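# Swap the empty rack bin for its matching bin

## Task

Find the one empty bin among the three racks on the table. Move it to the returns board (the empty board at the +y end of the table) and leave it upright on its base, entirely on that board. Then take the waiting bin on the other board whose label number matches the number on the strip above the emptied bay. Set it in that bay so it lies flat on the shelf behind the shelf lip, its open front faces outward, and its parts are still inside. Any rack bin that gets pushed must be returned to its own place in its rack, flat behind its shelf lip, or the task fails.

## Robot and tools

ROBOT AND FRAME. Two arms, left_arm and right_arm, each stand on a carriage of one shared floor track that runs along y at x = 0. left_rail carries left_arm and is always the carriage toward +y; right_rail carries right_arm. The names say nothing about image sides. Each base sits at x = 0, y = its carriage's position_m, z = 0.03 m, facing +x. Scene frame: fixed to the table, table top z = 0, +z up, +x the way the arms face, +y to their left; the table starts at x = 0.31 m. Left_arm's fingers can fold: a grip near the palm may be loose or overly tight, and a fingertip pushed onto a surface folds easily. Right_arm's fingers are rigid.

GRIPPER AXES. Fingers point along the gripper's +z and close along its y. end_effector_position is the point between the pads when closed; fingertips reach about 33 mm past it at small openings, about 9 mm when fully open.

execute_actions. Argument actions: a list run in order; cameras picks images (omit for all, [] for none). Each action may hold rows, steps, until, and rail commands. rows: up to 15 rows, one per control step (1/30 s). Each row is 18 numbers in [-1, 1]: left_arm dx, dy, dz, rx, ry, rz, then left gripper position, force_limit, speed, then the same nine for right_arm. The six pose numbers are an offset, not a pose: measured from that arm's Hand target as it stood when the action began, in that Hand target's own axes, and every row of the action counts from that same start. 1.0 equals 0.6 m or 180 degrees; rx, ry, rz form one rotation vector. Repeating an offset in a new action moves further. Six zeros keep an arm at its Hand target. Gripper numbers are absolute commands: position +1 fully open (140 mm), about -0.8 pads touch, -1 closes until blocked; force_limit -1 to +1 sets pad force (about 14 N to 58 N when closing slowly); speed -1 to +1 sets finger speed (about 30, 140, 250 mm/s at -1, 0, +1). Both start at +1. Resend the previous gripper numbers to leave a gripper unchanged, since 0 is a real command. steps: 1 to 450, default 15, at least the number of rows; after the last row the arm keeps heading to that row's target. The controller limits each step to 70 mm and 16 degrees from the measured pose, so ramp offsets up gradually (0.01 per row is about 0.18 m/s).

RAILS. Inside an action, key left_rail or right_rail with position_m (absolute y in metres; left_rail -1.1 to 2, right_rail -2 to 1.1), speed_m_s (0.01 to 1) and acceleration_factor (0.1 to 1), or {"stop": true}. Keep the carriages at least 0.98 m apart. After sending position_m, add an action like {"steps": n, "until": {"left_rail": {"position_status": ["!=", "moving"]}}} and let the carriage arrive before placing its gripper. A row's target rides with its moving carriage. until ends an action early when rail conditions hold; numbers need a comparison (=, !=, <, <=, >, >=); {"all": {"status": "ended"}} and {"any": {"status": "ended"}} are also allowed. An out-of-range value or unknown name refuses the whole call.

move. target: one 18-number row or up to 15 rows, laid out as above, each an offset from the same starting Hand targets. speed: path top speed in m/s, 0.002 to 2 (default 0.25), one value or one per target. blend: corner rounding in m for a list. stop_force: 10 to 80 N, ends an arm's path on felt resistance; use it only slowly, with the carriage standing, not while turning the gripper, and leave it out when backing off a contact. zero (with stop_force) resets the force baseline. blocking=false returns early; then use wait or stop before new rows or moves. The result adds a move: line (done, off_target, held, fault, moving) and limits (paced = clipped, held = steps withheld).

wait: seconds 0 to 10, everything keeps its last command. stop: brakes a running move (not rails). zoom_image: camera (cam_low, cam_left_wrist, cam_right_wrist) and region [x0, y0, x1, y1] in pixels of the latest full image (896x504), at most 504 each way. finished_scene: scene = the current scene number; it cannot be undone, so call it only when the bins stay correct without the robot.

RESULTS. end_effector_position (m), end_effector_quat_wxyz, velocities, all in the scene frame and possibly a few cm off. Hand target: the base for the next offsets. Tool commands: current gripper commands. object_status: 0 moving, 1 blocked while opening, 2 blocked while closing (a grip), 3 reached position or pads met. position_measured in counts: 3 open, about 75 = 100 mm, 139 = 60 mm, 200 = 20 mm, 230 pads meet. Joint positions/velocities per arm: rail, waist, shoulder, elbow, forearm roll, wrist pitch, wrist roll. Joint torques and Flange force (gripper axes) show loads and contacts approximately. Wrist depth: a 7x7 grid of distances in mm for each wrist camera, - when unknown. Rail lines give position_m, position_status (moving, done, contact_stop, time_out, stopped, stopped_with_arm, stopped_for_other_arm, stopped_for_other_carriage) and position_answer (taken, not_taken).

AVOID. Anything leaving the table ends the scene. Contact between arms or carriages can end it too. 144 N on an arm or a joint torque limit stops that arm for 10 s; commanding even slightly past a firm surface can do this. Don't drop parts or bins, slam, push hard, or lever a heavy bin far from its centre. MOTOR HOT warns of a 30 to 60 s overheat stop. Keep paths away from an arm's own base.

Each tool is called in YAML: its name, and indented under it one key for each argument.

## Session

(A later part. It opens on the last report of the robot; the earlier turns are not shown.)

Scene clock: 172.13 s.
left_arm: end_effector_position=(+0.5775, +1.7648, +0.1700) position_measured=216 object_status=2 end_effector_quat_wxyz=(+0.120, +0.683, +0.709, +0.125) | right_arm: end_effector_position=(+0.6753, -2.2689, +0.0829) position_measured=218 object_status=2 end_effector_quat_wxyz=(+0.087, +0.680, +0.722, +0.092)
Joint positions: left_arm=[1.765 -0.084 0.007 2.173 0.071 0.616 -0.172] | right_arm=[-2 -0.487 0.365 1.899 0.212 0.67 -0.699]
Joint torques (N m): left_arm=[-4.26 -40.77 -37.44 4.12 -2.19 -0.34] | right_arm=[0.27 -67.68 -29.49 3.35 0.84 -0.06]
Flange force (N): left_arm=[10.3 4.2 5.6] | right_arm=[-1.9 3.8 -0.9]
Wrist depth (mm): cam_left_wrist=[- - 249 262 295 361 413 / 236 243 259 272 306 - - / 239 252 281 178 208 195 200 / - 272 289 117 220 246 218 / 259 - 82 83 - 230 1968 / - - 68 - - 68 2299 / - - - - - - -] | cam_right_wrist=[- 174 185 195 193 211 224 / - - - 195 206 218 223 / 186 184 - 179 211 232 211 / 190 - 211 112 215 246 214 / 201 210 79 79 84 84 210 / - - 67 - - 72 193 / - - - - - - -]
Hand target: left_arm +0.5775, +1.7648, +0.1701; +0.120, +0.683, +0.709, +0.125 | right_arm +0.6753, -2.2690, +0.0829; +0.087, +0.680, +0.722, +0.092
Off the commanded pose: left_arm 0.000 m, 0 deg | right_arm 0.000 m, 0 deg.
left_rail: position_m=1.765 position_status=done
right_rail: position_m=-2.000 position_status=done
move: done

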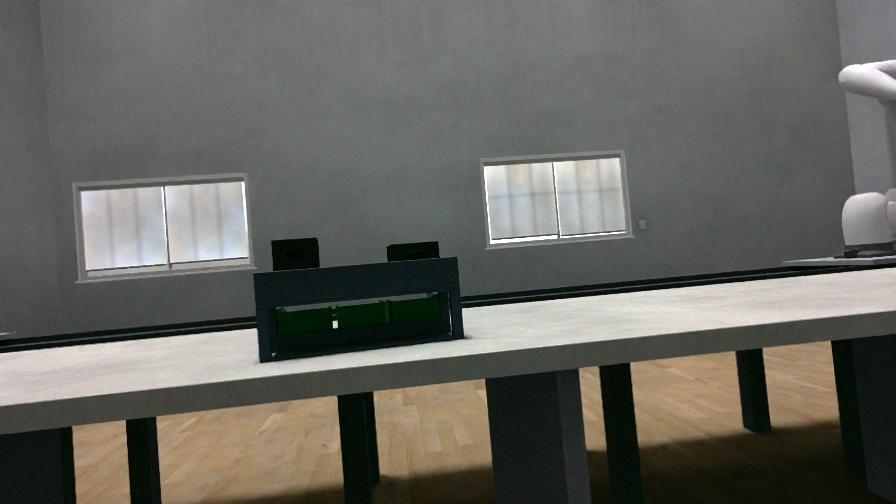

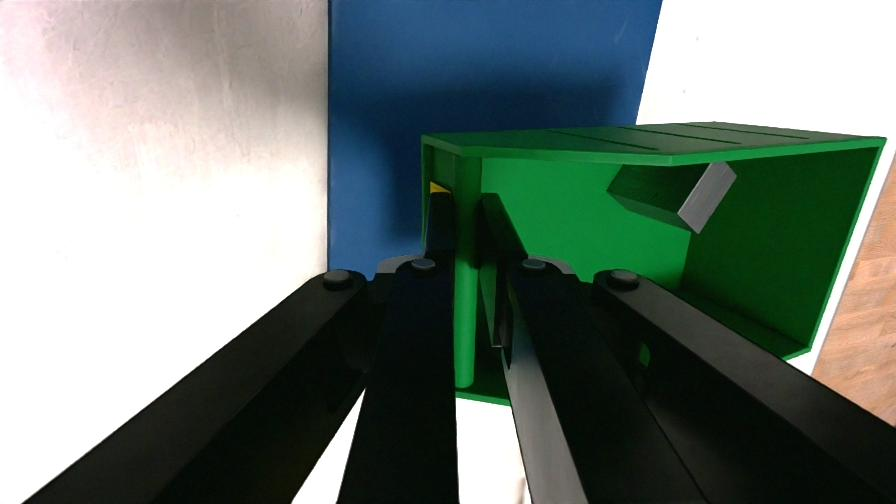

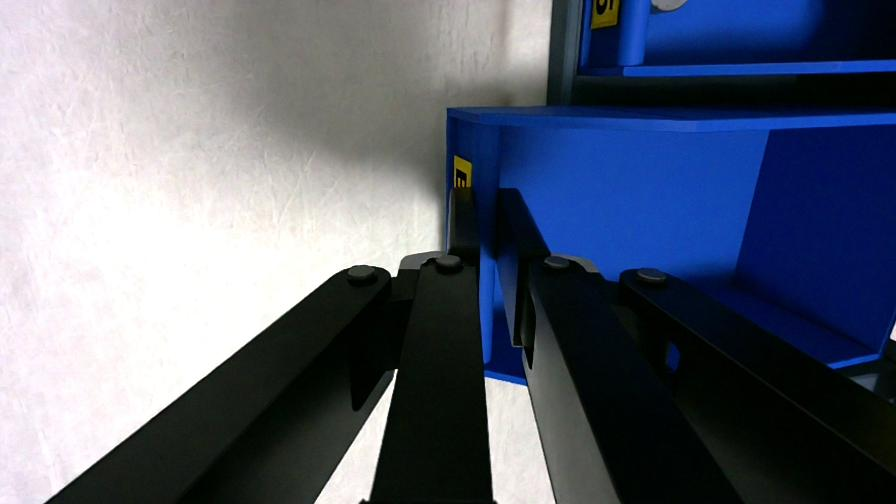

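move:
  target:
    - [0,-0.05,-0.045,0,0,0,-1,-0.7,-1,0,-0.0645,-0.017,0,0,0,-1,0,-1]
    - [0,-0.1,-0.09,0,0,0,-1,-0.7,-1,0,-0.088,-0.126,-0.03,0,0,-1,0,-1]
    - [0,-0.1,-0.09,0,0,0,-1,-0.7,-1,0,-0.111,-0.236,-0.03,0,0,-1,0,-1]
  speed: 0.08

Scene clock: 189.03 s.
left_arm: end_effector_position=(+0.5027, +1.7620, +0.2003) position_measured=216 object_status=2 end_effector_quat_wxyz=(+0.120, +0.683, +0.709, +0.125) | right_arm: end_effector_position=(+0.5754, -2.2749, +0.2032) position_measured=218 object_status=2 end_effector_quat_wxyz=(+0.119, +0.675, +0.717, +0.126)
Joint positions: left_arm=[1.765 -0.107 -0.153 2.254 0.076 0.697 -0.194] | right_arm=[-2 -0.612 0.095 2.009 0.306 0.784 -0.861]
Joint torques (N m): left_arm=[-3.55 -26.54 -39.67 4.36 -2.2 -0.32] | right_arm=[0.91 -49.28 -38.84 4.56 -0.63 0.06]
Flange force (N): left_arm=[10.5 4.5 6.0] | right_arm=[-1.6 -1.5 3.4]
Wrist depth (mm): cam_left_wrist=[- 270 291 298 324 350 - / - - - 308 347 359 - / 266 282 320 178 203 193 202 / 279 313 318 117 221 246 213 / 295 - 83 83 - 231 2050 / 306 - 68 - - 68 2388 / - - - - - - -] | cam_right_wrist=[245 280 286 - 330 364 287 / - 279 - 317 205 227 216 / - 300 295 191 210 232 211 / - - - 112 215 246 214 / - 317 79 79 84 84 210 / - - 67 - - 72 193 / - - - - - - -]
Hand target: left_arm +0.5027, +1.7620, +0.2003; +0.120, +0.683, +0.709, +0.125 | right_arm +0.5754, -2.2749, +0.2032; +0.119, +0.675, +0.717, +0.126
Off the commanded pose: left_arm 0.000 m, 0 deg | right_arm 0.000 m, 0 deg.
left_rail: position_m=1.765 position_status=done
right_rail: position_m=-2.000 position_status=done
move: done

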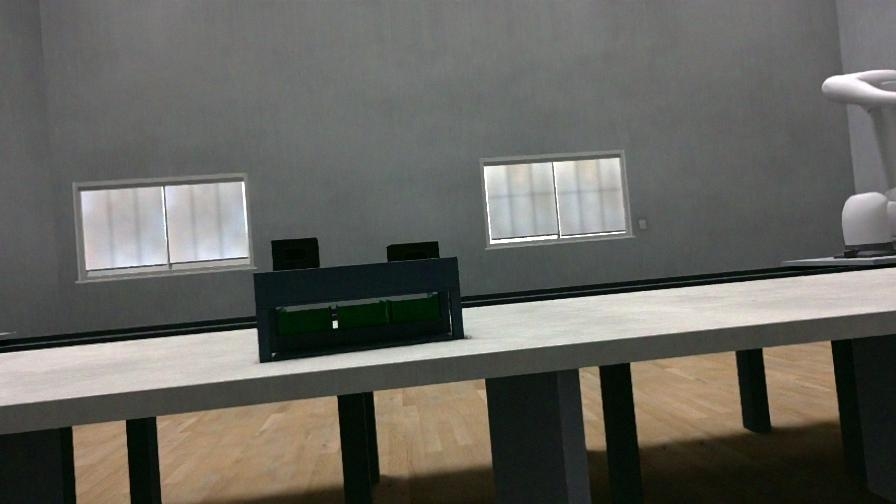

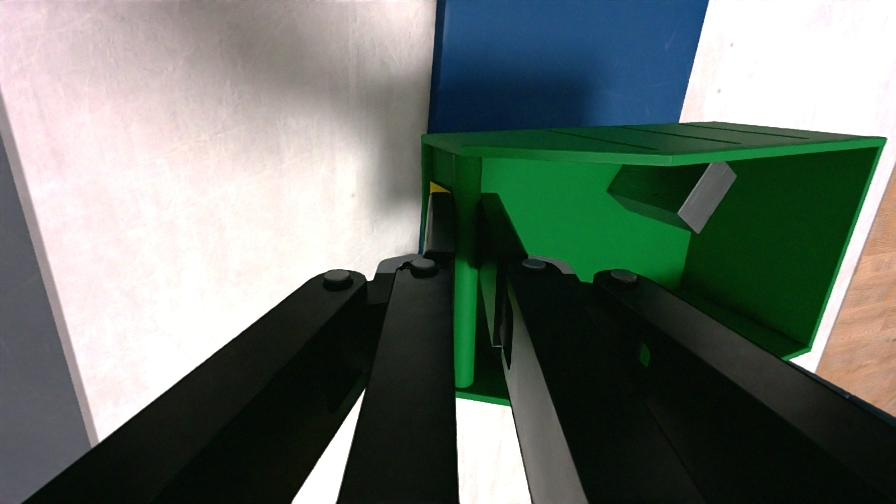

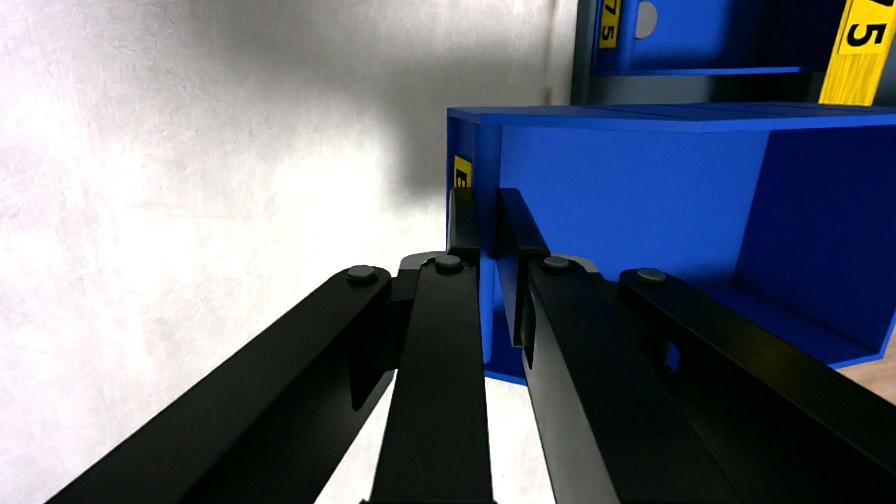

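move:
  target: [0,0,0,0,0,0,-1,-0.7,-1,0,-0.130,-0.154,0,0,0,-1,0,-1]
  speed: 0.12
  cameras: []

execute_actions:
  actions:
    - {"right_rail":{"position_m":0.725,"acceleration_factor":0.3},"left_rail":{"acceleration_factor":0.3},"steps":450,"until":{"right_rail":{"position_status":["!=","moving"]}}}
  cameras: ["cam_low","cam_right_wrist"]

Scene clock: 207.93 s.
left_arm: end_effector_position=(+0.5027, +1.7620, +0.2003) position_measured=216 object_status=2 end_effector_quat_wxyz=(+0.120, +0.683, +0.709, +0.125) | right_arm: end_effector_position=(+0.4707, -2.2812, +0.2634) position_measured=218 object_status=2 end_effector_quat_wxyz=(+0.119, +0.675, +0.717, +0.126)
Joint positions: left_arm=[1.765 -0.107 -0.153 2.254 0.076 0.697 -0.194] | right_arm=[-2 -0.754 -0.088 2.071 0.313 0.937 -0.972]
Joint torques (N m): left_arm=[-3.5 -25.99 -39.72 4.32 -2.32 -0.33] | right_arm=[1.96 -31.29 -40.81 4.93 -0.4 0.01]
Flange force (N): left_arm=[9.9 4.3 5.7] | right_arm=[-2.6 -4.1 2.0]
Wrist depth (mm): cam_left_wrist=[243 265 - 297 328 361 458 / - - - 314 341 373 - / 268 283 315 178 207 194 200 / 276 - - 117 221 246 213 / 291 - 82 78 - 219 2033 / - - 68 - - 68 2365 / - - - - - - -] | cam_right_wrist=[308 318 - - - 430 368 / 323 333 - - 209 230 376 / 342 - - 199 210 232 210 / 1002 364 - 116 214 246 213 / 1051 - 79 79 84 84 210 / 1082 - 67 - - 72 193 / - - - - - - -]
Hand target: left_arm +0.5027, +1.7620, +0.2003; +0.120, +0.683, +0.709, +0.125 | right_arm +0.4707, -2.2812, +0.2634; +0.119, +0.675, +0.717, +0.126
Off the commanded pose: left_arm 0.000 m, 0 deg | right_arm 0.000 m, 0 deg.
left_rail: position_m=1.765 position_status=done
right_rail: position_m=-2.000 position_status=done
move: done
No camera images: "cameras" was empty.

Scene clock: 215.00 s.
left_arm: end_effector_position=(+0.5027, +1.7620, +0.2003) position_measured=216 object_status=2 end_effector_quat_wxyz=(+0.120, +0.683, +0.709, +0.125) | right_arm: end_effector_position=(+0.4707, +0.4437, +0.2634) position_measured=218 object_status=2 end_effector_quat_wxyz=(+0.119, +0.675, +0.717, +0.126)
Joint positions: left_arm=[1.765 -0.107 -0.153 2.254 0.076 0.697 -0.194] | right_arm=[0.725 -0.754 -0.088 2.071 0.313 0.937 -0.972]
Joint torques (N m): left_arm=[-3.57 -26.08 -39.24 4.36 -2.3 -0.36] | right_arm=[0.75 -31.93 -40.79 4.93 -0.41 0.04]
Flange force (N): left_arm=[10.1 5.4 5.7] | right_arm=[-1.4 -1.7 3.1]
Wrist depth (mm): cam_left_wrist=[245 - 275 299 325 356 - / 254 272 297 311 336 380 - / - - - 167 209 195 196 / 278 305 - 117 221 246 214 / 290 - 82 83 - 83 2085 / - - 68 - - 68 2278 / - - - - - - -] | cam_right_wrist=[308 319 - 368 398 - - / 322 330 - 364 203 189 202 / 338 - - 189 210 233 211 / 351 - 384 110 215 247 214 / 369 - 79 84 84 84 210 / 378 - 67 - - 72 193 / - - - - - - -]
Hand target: left_arm +0.5027, +1.7620, +0.2003; +0.120, +0.683, +0.709, +0.125 | right_arm +0.4707, +0.4437, +0.2634; +0.119, +0.675, +0.717, +0.126
Tool commands: left_gripper/position=-1.0 left_gripper/force_limit=-0.7 left_gripper/speed=-1.0 right_gripper/position=-1.0 right_gripper/force_limit=+0.0 right_gripper/speed=-1.0
Off the commanded pose: left_arm 0.000 m, 0 deg | right_arm 0.000 m, 0 deg.
left_rail: position_m=1.765 position_status=done
right_rail: position_m=0.725 position_status=done
Images, in order (width x height): cam_low 896x504, cam_right_wrist 896x504.

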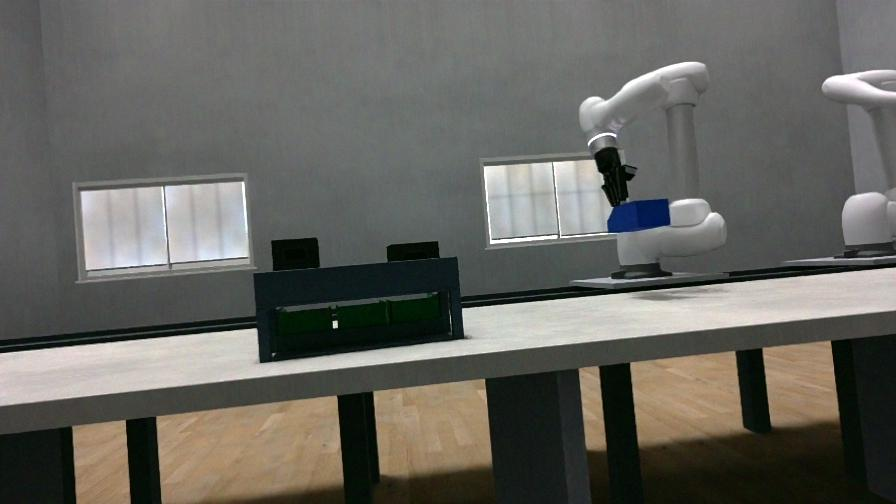

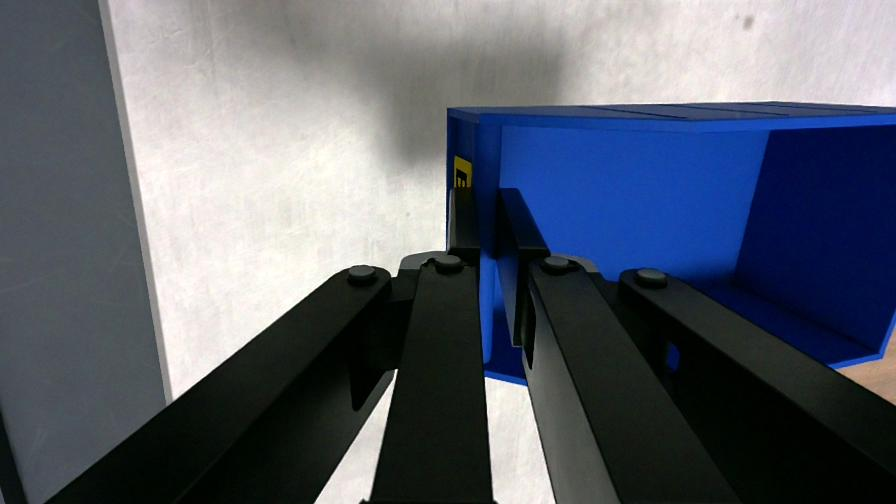

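move:
  target: [0,0,0,0,0,0,-1,-0.7,-1,0,-0.1015,0.279,0,0,0,-1,0,-1]
  speed: 0.12
  cameras: []

move:
  target: [0,0,0,0,0,0,-1,-0.7,-1,0,-0.0188,0.052,0,0,0,-1,0,-1]
  speed: 0.015
  stop_force: 10
  cameras: []

execute_actions:
  actions:
    - {"rows":[[0,0,0,0,0,0,-1,-0.7,-1,0,0.0006,-0.0016,0,0,0,-0.37,0,-1]],"steps":80}
  cameras: []

move:
  target: [0,0,0,0,0,0,-1,-0.7,-1,0,0,-0.22,0,0,0,-0.37,0,-1]
  speed: 0.1

execute_actions:
  actions:
    - {"right_rail":{"position_m":-0.9},"steps":450,"until":{"right_rail":{"position_status":["!=","moving"]}}}
  cameras: []

Scene clock: 236.37 s.
left_arm: end_effector_position=(+0.5027, +1.7620, +0.2003) position_measured=216 object_status=2 end_effector_quat_wxyz=(+0.120, +0.683, +0.709, +0.125) | right_arm: end_effector_position=(+0.4706, +0.4437, +0.0853) position_measured=218 object_status=2 end_effector_quat_wxyz=(+0.119, +0.675, +0.717, +0.126)
Joint positions: left_arm=[1.765 -0.107 -0.153 2.254 0.076 0.697 -0.194] | right_arm=[0.725 -0.754 0.11 2.261 0.472 0.578 -1.187]
Joint torques (N m): left_arm=[-4.25 -26.61 -39.45 4.29 -2.33 -0.37] | right_arm=[0.91 -43.61 -32.25 3.56 -0.22 0.28]
Flange force (N): left_arm=[12.0 5.7 6.1] | right_arm=[-1.5 -2.9 2.3]
Wrist depth (mm): cam_left_wrist=[244 - 277 297 322 365 - / - - - 309 340 378 455 / 265 275 - 167 208 194 201 / - 293 - 117 221 246 213 / 301 - 82 78 - 219 2067 / - - 68 - - 68 2365 / - - - - - - -] | cam_right_wrist=[159 - 186 196 - - - / - 181 195 192 203 216 - / 178 189 202 175 210 233 218 / 181 - 204 112 215 247 214 / - - 79 79 84 84 210 / - - 67 - - 72 - / - - - - - - -]
Hand target: left_arm +0.5027, +1.7620, +0.2003; +0.120, +0.683, +0.709, +0.125 | right_arm +0.4706, +0.4437, +0.0853; +0.119, +0.675, +0.717, +0.126
Off the commanded pose: left_arm 0.000 m, 0 deg | right_arm 0.000 m, 0 deg.
left_rail: position_m=1.765 position_status=done
right_rail: position_m=0.725 position_status=done
move: done
No camera images: "cameras" was empty.

Scene clock: 238.63 s.
left_arm: end_effector_position=(+0.5027, +1.7620, +0.2003) position_measured=216 object_status=2 end_effector_quat_wxyz=(+0.120, +0.683, +0.709, +0.125) | right_arm: end_effector_position=(+0.4708, +0.4436, +0.0605) position_measured=218 object_status=2 end_effector_quat_wxyz=(+0.119, +0.675, +0.717, +0.126)
Joint positions: left_arm=[1.765 -0.107 -0.153 2.254 0.076 0.697 -0.194] | right_arm=[0.725 -0.754 0.149 2.279 0.516 0.527 -1.239]
Joint torques (N m): left_arm=[-3.88 -27.15 -39.6 4.37 -2.27 -0.39] | right_arm=[-2.99 -31.29 -18.19 0.53 -0.35 0.1]
Flange force (N): left_arm=[11.6 6.0 7.4] | right_arm=[3.4 12.1 -22.0]
Wrist depth (mm): cam_left_wrist=[243 250 279 301 325 351 - / 259 - 293 300 341 363 435 / 255 285 - 166 208 194 200 / - - - 117 220 246 213 / 297 305 83 83 - 230 2050 / 306 - 68 - - 68 2388 / - - - - - - -] | cam_right_wrist=[142 - 161 179 192 199 237 / 147 160 167 183 195 186 198 / 153 - 177 187 211 235 211 / 161 - - 116 212 247 214 / 167 179 79 84 84 84 210 / - - 67 - - 72 - / - - - - - - -]
Hand target: left_arm +0.5027, +1.7620, +0.2003; +0.120, +0.683, +0.709, +0.125 | right_arm +0.4708, +0.4436, +0.0605; +0.119, +0.675, +0.717, +0.126 (not the last commanded pose)
Off the commanded pose: left_arm 0.000 m, 0 deg | right_arm 0.008 m, 0 deg.
left_rail: position_m=1.765 position_status=done
right_rail: position_m=0.725 position_status=done
move: contact (right_arm)
No camera images: "cameras" was empty.

Scene clock: 241.50 s.
left_arm: end_effector_position=(+0.5027, +1.7620, +0.2003) position_measured=216 object_status=2 end_effector_quat_wxyz=(+0.120, +0.683, +0.709, +0.125) | right_arm: end_effector_position=(+0.4708, +0.4437, +0.0615) position_measured=176 object_status=3 end_effector_quat_wxyz=(+0.119, +0.675, +0.717, +0.126)
Joint positions: left_arm=[1.765 -0.107 -0.153 2.254 0.076 0.697 -0.194] | right_arm=[0.725 -0.754 0.147 2.279 0.514 0.529 -1.236]
Joint torques (N m): left_arm=[-4.32 -26.73 -39.58 4.32 -2.33 -0.35] | right_arm=[0.9 -46.04 -29.76 3.19 -0.03 0.04]
Flange force (N): left_arm=[12.7 5.4 6.3] | right_arm=[-3.1 -1.1 3.8]
Wrist depth (mm): cam_left_wrist=[- 261 - 299 329 357 - / - 273 - 310 340 367 - / - - - 164 208 194 200 / 282 - - 117 220 247 218 / 295 - 82 83 - 219 2085 / - - 68 - - 68 2278 / - - - - - - -] | cam_right_wrist=[143 154 160 175 194 209 - / - 154 170 181 196 219 188 / 156 164 179 186 213 237 210 / 162 175 184 142 158 246 214 / - 83 83 197 128 91 203 / - - - - - - - / - - - - - - -]
Hand target: left_arm +0.5027, +1.7620, +0.2003; +0.120, +0.683, +0.709, +0.125 | right_arm +0.4708, +0.4436, +0.0615; +0.119, +0.675, +0.717, +0.126
Off the commanded pose: left_arm 0.000 m, 0 deg | right_arm 0.000 m, 0 deg.
left_rail: position_m=1.765 position_status=done
right_rail: position_m=0.725 position_status=done
No camera images: "cameras" was empty.

Scene clock: 243.23 s.
left_arm: end_effector_position=(+0.5027, +1.7620, +0.2003) position_measured=216 object_status=2 end_effector_quat_wxyz=(+0.120, +0.683, +0.709, +0.125) | right_arm: end_effector_position=(+0.4258, +0.4410, +0.1855) position_measured=176 object_status=3 end_effector_quat_wxyz=(+0.119, +0.675, +0.717, +0.126)
Joint positions: left_arm=[1.765 -0.107 -0.153 2.254 0.076 0.697 -0.194] | right_arm=[0.725 -0.831 -0.072 2.215 0.376 0.809 -1.125]
Joint torques (N m): left_arm=[-3.58 -26.28 -39.44 4.36 -2.27 -0.25] | right_arm=[0.94 -29.51 -36.61 4.32 -0.02 0.09]
Flange force (N): left_arm=[10.0 5.0 6.0] | right_arm=[-2.1 -1.6 1.6]
Wrist depth (mm): cam_left_wrist=[- - 281 311 319 387 421 / - 263 293 313 339 361 - / - 284 335 178 208 194 201 / - 303 328 117 220 246 218 / 293 - 82 78 - 230 1984 / - - 68 - - 68 2343 / - - - - - - -] | cam_right_wrist=[251 - 275 - - - - / 259 264 - 330 341 327 - / 270 280 - 326 360 364 472 / 283 299 305 139 156 340 - / 296 83 83 - - 90 - / - - - - - - - / - - - 435 - - -]
Hand target: left_arm +0.5027, +1.7620, +0.2003; +0.120, +0.683, +0.709, +0.125 | right_arm +0.4257, +0.4410, +0.1856; +0.119, +0.675, +0.717, +0.126
Off the commanded pose: left_arm 0.000 m, 0 deg | right_arm 0.000 m, 0 deg.
left_rail: position_m=1.765 position_status=done
right_rail: position_m=0.725 position_status=done
move: done

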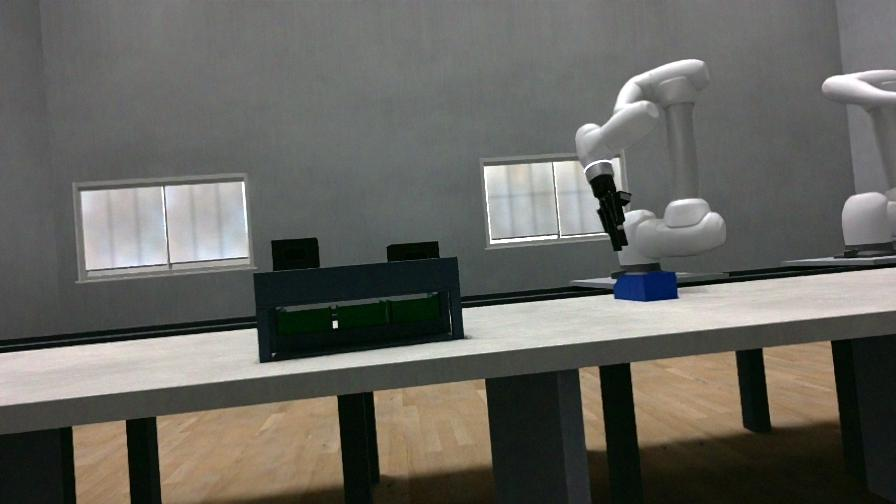

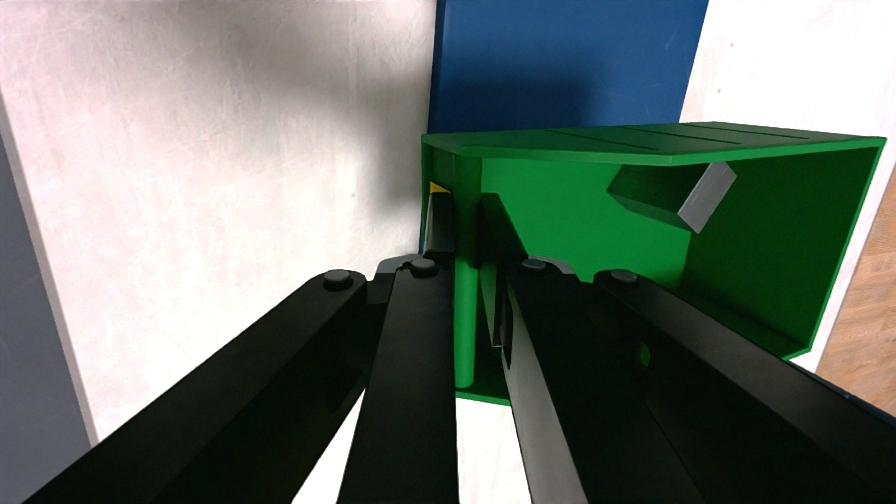

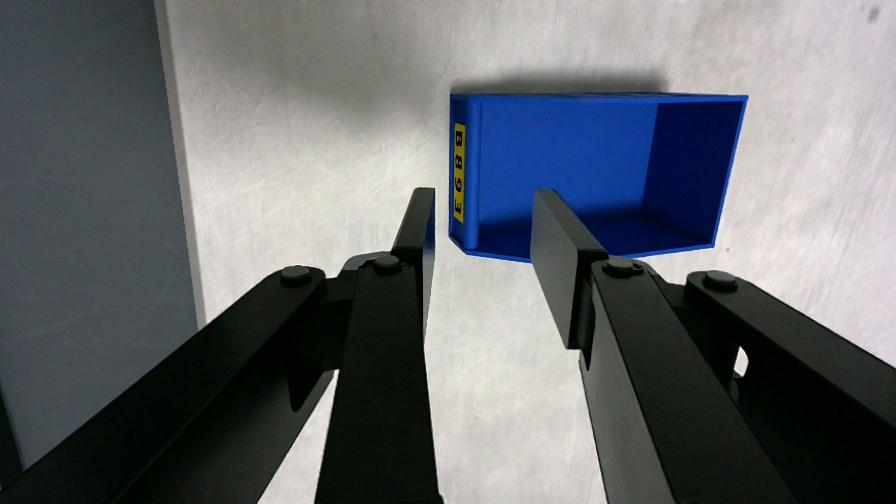

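Scene clock: 248.73 s.
left_arm: end_effector_position=(+0.5027, +1.7620, +0.2003) position_measured=216 object_status=2 end_effector_quat_wxyz=(+0.120, +0.683, +0.709, +0.125) | right_arm: end_effector_position=(+0.4257, -1.1840, +0.1856) position_measured=176 object_status=3 end_effector_quat_wxyz=(+0.119, +0.675, +0.717, +0.126)
Joint positions: left_arm=[1.765 -0.107 -0.153 2.254 0.076 0.697 -0.194] | right_arm=[-0.9 -0.831 -0.072 2.215 0.376 0.809 -1.125]
Joint torques (N m): left_arm=[-3.92 -27.09 -39.32 4.37 -2.32 -0.32] | right_arm=[0.82 -30.01 -36.95 4.3 -0.13 0.08]
Flange force (N): left_arm=[11.1 6.4 6.9] | right_arm=[-1.8 -1.6 1.9]
Wrist depth (mm): cam_left_wrist=[- - 281 303 329 351 444 / - - 294 314 340 374 476 / - 275 - 165 208 206 196 / - - 317 117 221 247 212 / 294 - 83 78 - 230 2016 / - - 68 - - 68 2343 / - - - - - - -] | cam_right_wrist=[250 - - - - 359 387 / 259 - 287 - - 376 - / 271 287 303 313 367 - - / 283 300 - 139 130 420 - / 296 83 84 371 113 90 80 / - - - - - - - / - - - - - - -]
Hand target: left_arm +0.5027, +1.7620, +0.2003; +0.120, +0.683, +0.709, +0.125 | right_arm +0.4257, -1.1840, +0.1856; +0.119, +0.675, +0.717, +0.126
Tool commands: left_gripper/position=-1.0 left_gripper/force_limit=-0.7 left_gripper/speed=-1.0 right_gripper/position=-0.37 right_gripper/force_limit=+0.0 right_gripper/speed=-1.0
Off the commanded pose: left_arm 0.000 m, 0 deg | right_arm 0.000 m, 0 deg.
left_rail: position_m=1.765 position_status=done
right_rail: position_m=-0.900 position_status=done
No camera images: "cameras" was empty.

move:
  target: [0,-0.0206,-0.114,0,0,0,-1,-0.7,-1,0,0,0,0,0,0,-0.37,0,-1]
  speed: 0.12
  cameras: []

execute_actions:
  actions:
    - {"left_rail":{"position_m":0.2},"steps":450,"until":{"left_rail":{"position_status":["!=","moving"]}}}
  cameras: ["cam_low"]

move:
  target: [0,-0.1,0.274,0,0,0,-1,-0.7,-1,0,0,0,0,0,0,-0.37,0,-1]
  speed: 0.12
  cameras: ["cam_left_wrist"]

move:
  target: [0,-0.0222,0.061,0,0,0,-1,-0.7,-1,0,0,0,0,0,0,-0.37,0,-1]
  speed: 0.012
  stop_force: 10

Scene clock: 261.57 s.
left_arm: end_effector_position=(+0.4678, +1.7607, +0.2603) position_measured=216 object_status=2 end_effector_quat_wxyz=(+0.120, +0.683, +0.709, +0.125) | right_arm: end_effector_position=(+0.4257, -1.1840, +0.1856) position_measured=176 object_status=3 end_effector_quat_wxyz=(+0.119, +0.675, +0.717, +0.126)
Joint positions: left_arm=[1.765 -0.121 -0.272 2.222 0.072 0.848 -0.196] | right_arm=[-0.9 -0.831 -0.072 2.215 0.376 0.809 -1.125]
Joint torques (N m): left_arm=[-3.75 -17.68 -42.31 4.63 -2.34 -0.37] | right_arm=[0.94 -29.74 -36.9 4.29 -0.1 0.1]
Flange force (N): left_arm=[11.9 7.0 6.4] | right_arm=[-2.1 -1.9 2.0]
Wrist depth (mm): cam_left_wrist=[290 - - 355 375 453 - / 308 - - 378 394 - 559 / 323 - 363 176 203 192 202 / 338 - - 117 219 247 1968 / 354 - 82 83 - 83 2196 / - - 68 - - 68 2436 / - - - - - - -] | cam_right_wrist=[250 267 275 293 - - - / 260 273 288 - 346 - 411 / 271 288 - - 350 393 - / 283 296 - 127 157 430 - / 295 83 84 - - 90 85 / - - - - - - - / - - - - - - -]
Hand target: left_arm +0.4678, +1.7607, +0.2604; +0.120, +0.683, +0.709, +0.125 | right_arm +0.4257, -1.1840, +0.1856; +0.119, +0.675, +0.717, +0.126
Off the commanded pose: left_arm 0.000 m, 0 deg | right_arm 0.000 m, 0 deg.
left_rail: position_m=1.765 position_status=done
right_rail: position_m=-0.900 position_status=done
move: done
No camera images: "cameras" was empty.

Scene clock: 266.97 s.
left_arm: end_effector_position=(+0.4678, +0.1958, +0.2604) position_measured=216 object_status=2 end_effector_quat_wxyz=(+0.120, +0.683, +0.709, +0.125) | right_arm: end_effector_position=(+0.4257, -1.1840, +0.1856) position_measured=176 object_status=3 end_effector_quat_wxyz=(+0.119, +0.675, +0.717, +0.126)
Joint positions: left_arm=[0.2 -0.121 -0.272 2.222 0.072 0.849 -0.196] | right_arm=[-0.9 -0.831 -0.072 2.215 0.376 0.809 -1.125]
Joint torques (N m): left_arm=[-3.89 -17.44 -42.21 4.69 -2.34 -0.37] | right_arm=[0.85 -29.86 -37 4.31 -0.11 0.06]
Flange force (N): left_arm=[11.7 7.3 6.3] | right_arm=[-1.4 -1.7 1.6]
Wrist depth (mm): cam_left_wrist=[294 309 - - - 462 - / 310 - - - - 479 1984 / 322 337 380 165 208 195 201 / 338 339 - 117 221 246 217 / 354 - 82 78 - 230 2177 / - - 68 - - 68 2485 / - - - - - - -] | cam_right_wrist=[251 256 276 - - - - / 260 269 273 311 - - - / 270 289 - 329 364 381 440 / 283 297 - 137 130 - 497 / 296 83 84 370 - 90 506 / - - - - - - - / - - - - - - -]
Hand target: left_arm +0.4678, +0.1958, +0.2604; +0.120, +0.683, +0.709, +0.125 | right_arm +0.4257, -1.1840, +0.1856; +0.119, +0.675, +0.717, +0.126
Tool commands: left_gripper/position=-1.0 left_gripper/force_limit=-0.7 left_gripper/speed=-1.0 right_gripper/position=-0.37 right_gripper/force_limit=+0.0 right_gripper/speed=-1.0
Off the commanded pose: left_arm 0.000 m, 0 deg | right_arm 0.000 m, 0 deg.
left_rail: position_m=0.200 position_status=done
right_rail: position_m=-0.900 position_status=done
Images, in order (width x height): cam_low 896x504.

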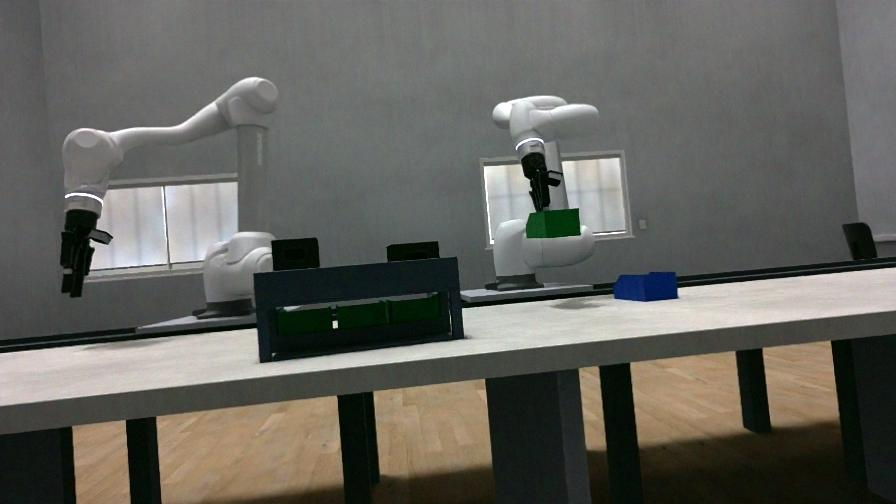

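Scene clock: 268.90 s.
left_arm: end_effector_position=(+0.4675, +0.1957, +0.0854) position_measured=216 object_status=2 end_effector_quat_wxyz=(+0.120, +0.683, +0.709, +0.125) | right_arm: end_effector_position=(+0.4257, -1.1840, +0.1856) position_measured=176 object_status=3 end_effector_quat_wxyz=(+0.119, +0.675, +0.717, +0.126)
Joint positions: left_arm=[0.2 -0.121 -0.055 2.433 0.132 0.423 -0.269] | right_arm=[-0.9 -0.831 -0.072 2.215 0.376 0.809 -1.125]
Joint torques (N m): left_arm=[-2.93 -29.81 -31.81 3.46 -2.11 -0.34] | right_arm=[1.03 -29.93 -36.96 4.3 -0.14 0.07]
Flange force (N): left_arm=[9.7 5.6 8.7] | right_arm=[-1.5 -2.0 1.2]
Wrist depth (mm): cam_left_wrist=[157 168 180 201 217 - 283 / 164 178 194 208 228 253 297 / 172 184 199 176 208 192 195 / 181 189 - 117 221 248 - / 188 - 82 78 - 231 214 / 191 - 68 - - 68 - / - - - - - - -] | cam_right_wrist=[251 264 273 299 322 - 393 / 260 269 - 300 342 - - / 271 290 - - 368 - - / 283 301 309 116 157 - - / 296 84 84 89 113 90 - / - - - - - - - / - - - - - - -]
Hand target: left_arm +0.4675, +0.1957, +0.0854; +0.120, +0.683, +0.709, +0.125 | right_arm +0.4257, -1.1840, +0.1856; +0.119, +0.675, +0.717, +0.126
Off the commanded pose: left_arm 0.000 m, 0 deg | right_arm 0.000 m, 0 deg.
left_rail: position_m=0.200 position_status=done
right_rail: position_m=-0.900 position_status=done
move: done
Images, in order (width x height): cam_left_wrist 896x504.

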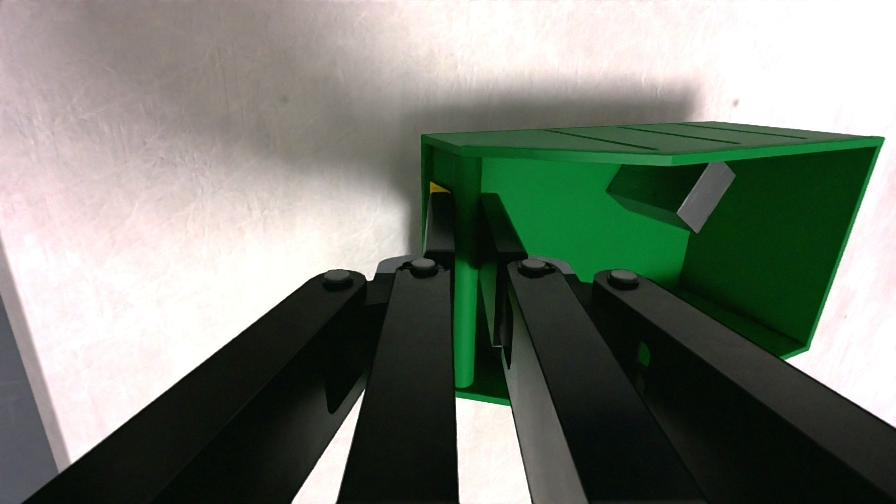

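Scene clock: 272.30 s.
left_arm: end_effector_position=(+0.4676, +0.1957, +0.0520) position_measured=216 object_status=2 end_effector_quat_wxyz=(+0.120, +0.683, +0.709, +0.125) | right_arm: end_effector_position=(+0.4257, -1.1840, +0.1856) position_measured=176 object_status=3 end_effector_quat_wxyz=(+0.119, +0.675, +0.717, +0.126)
Joint positions: left_arm=[0.2 -0.121 0.008 2.463 0.167 0.33 -0.307] | right_arm=[-0.9 -0.831 -0.072 2.215 0.376 0.809 -1.125]
Joint torques (N m): left_arm=[-4.31 -25 -22.22 3.06 -0.92 -0.18] | right_arm=[0.67 -29.93 -36.91 4.33 -0.13 0.07]
Flange force (N): left_arm=[13.8 9.5 -10.3] | right_arm=[-1.6 -1.2 2.0]
Wrist depth (mm): cam_left_wrist=[132 141 153 164 195 200 238 / 136 147 162 167 199 218 235 / - 158 - 176 203 184 193 / 152 159 175 117 209 245 197 / 159 167 83 83 - 229 208 / - - 67 - - 68 - / - - - - - - -] | cam_right_wrist=[250 261 - - 346 368 396 / 260 270 293 - - - 429 / 270 289 - 316 352 - - / 282 305 - 116 130 - - / 296 83 84 - - 90 519 / - - - 414 - - - / - - - - - - -]
Hand target: left_arm +0.4676, +0.1957, +0.0520; +0.120, +0.683, +0.709, +0.125 (not the last commanded pose) | right_arm +0.4257, -1.1840, +0.1856; +0.119, +0.675, +0.717, +0.126
Off the commanded pose: left_arm 0.006 m, 0 deg | right_arm 0.000 m, 0 deg.
left_rail: position_m=0.200 position_status=done
right_rail: position_m=-0.900 position_status=done
move: contact (left_arm)

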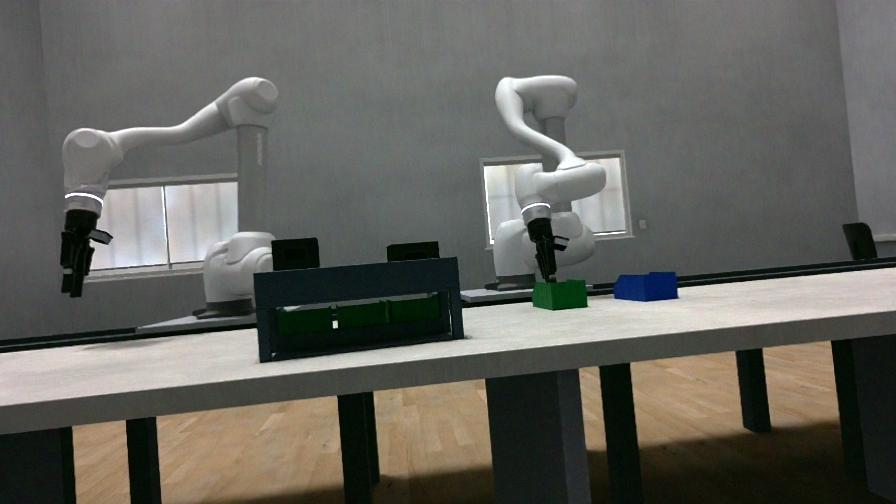

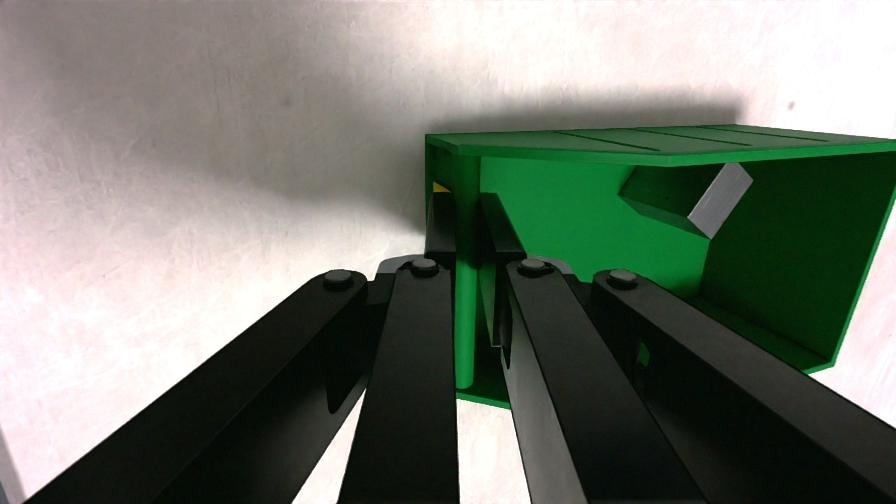

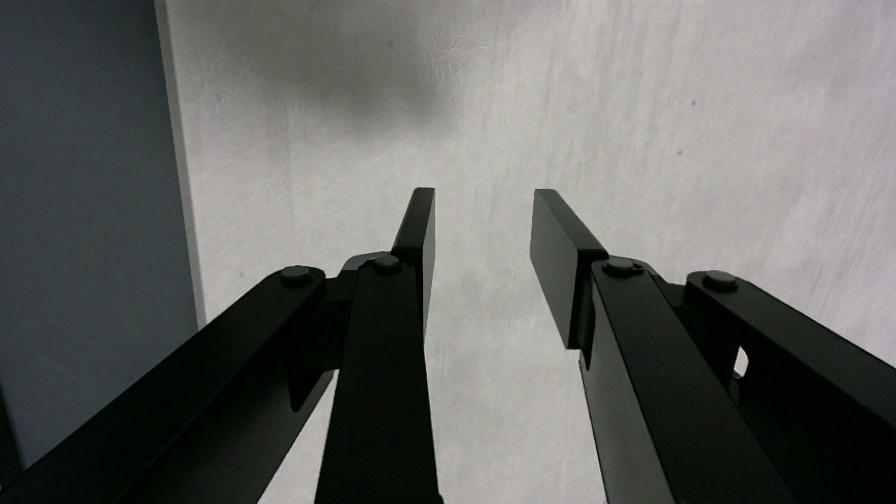

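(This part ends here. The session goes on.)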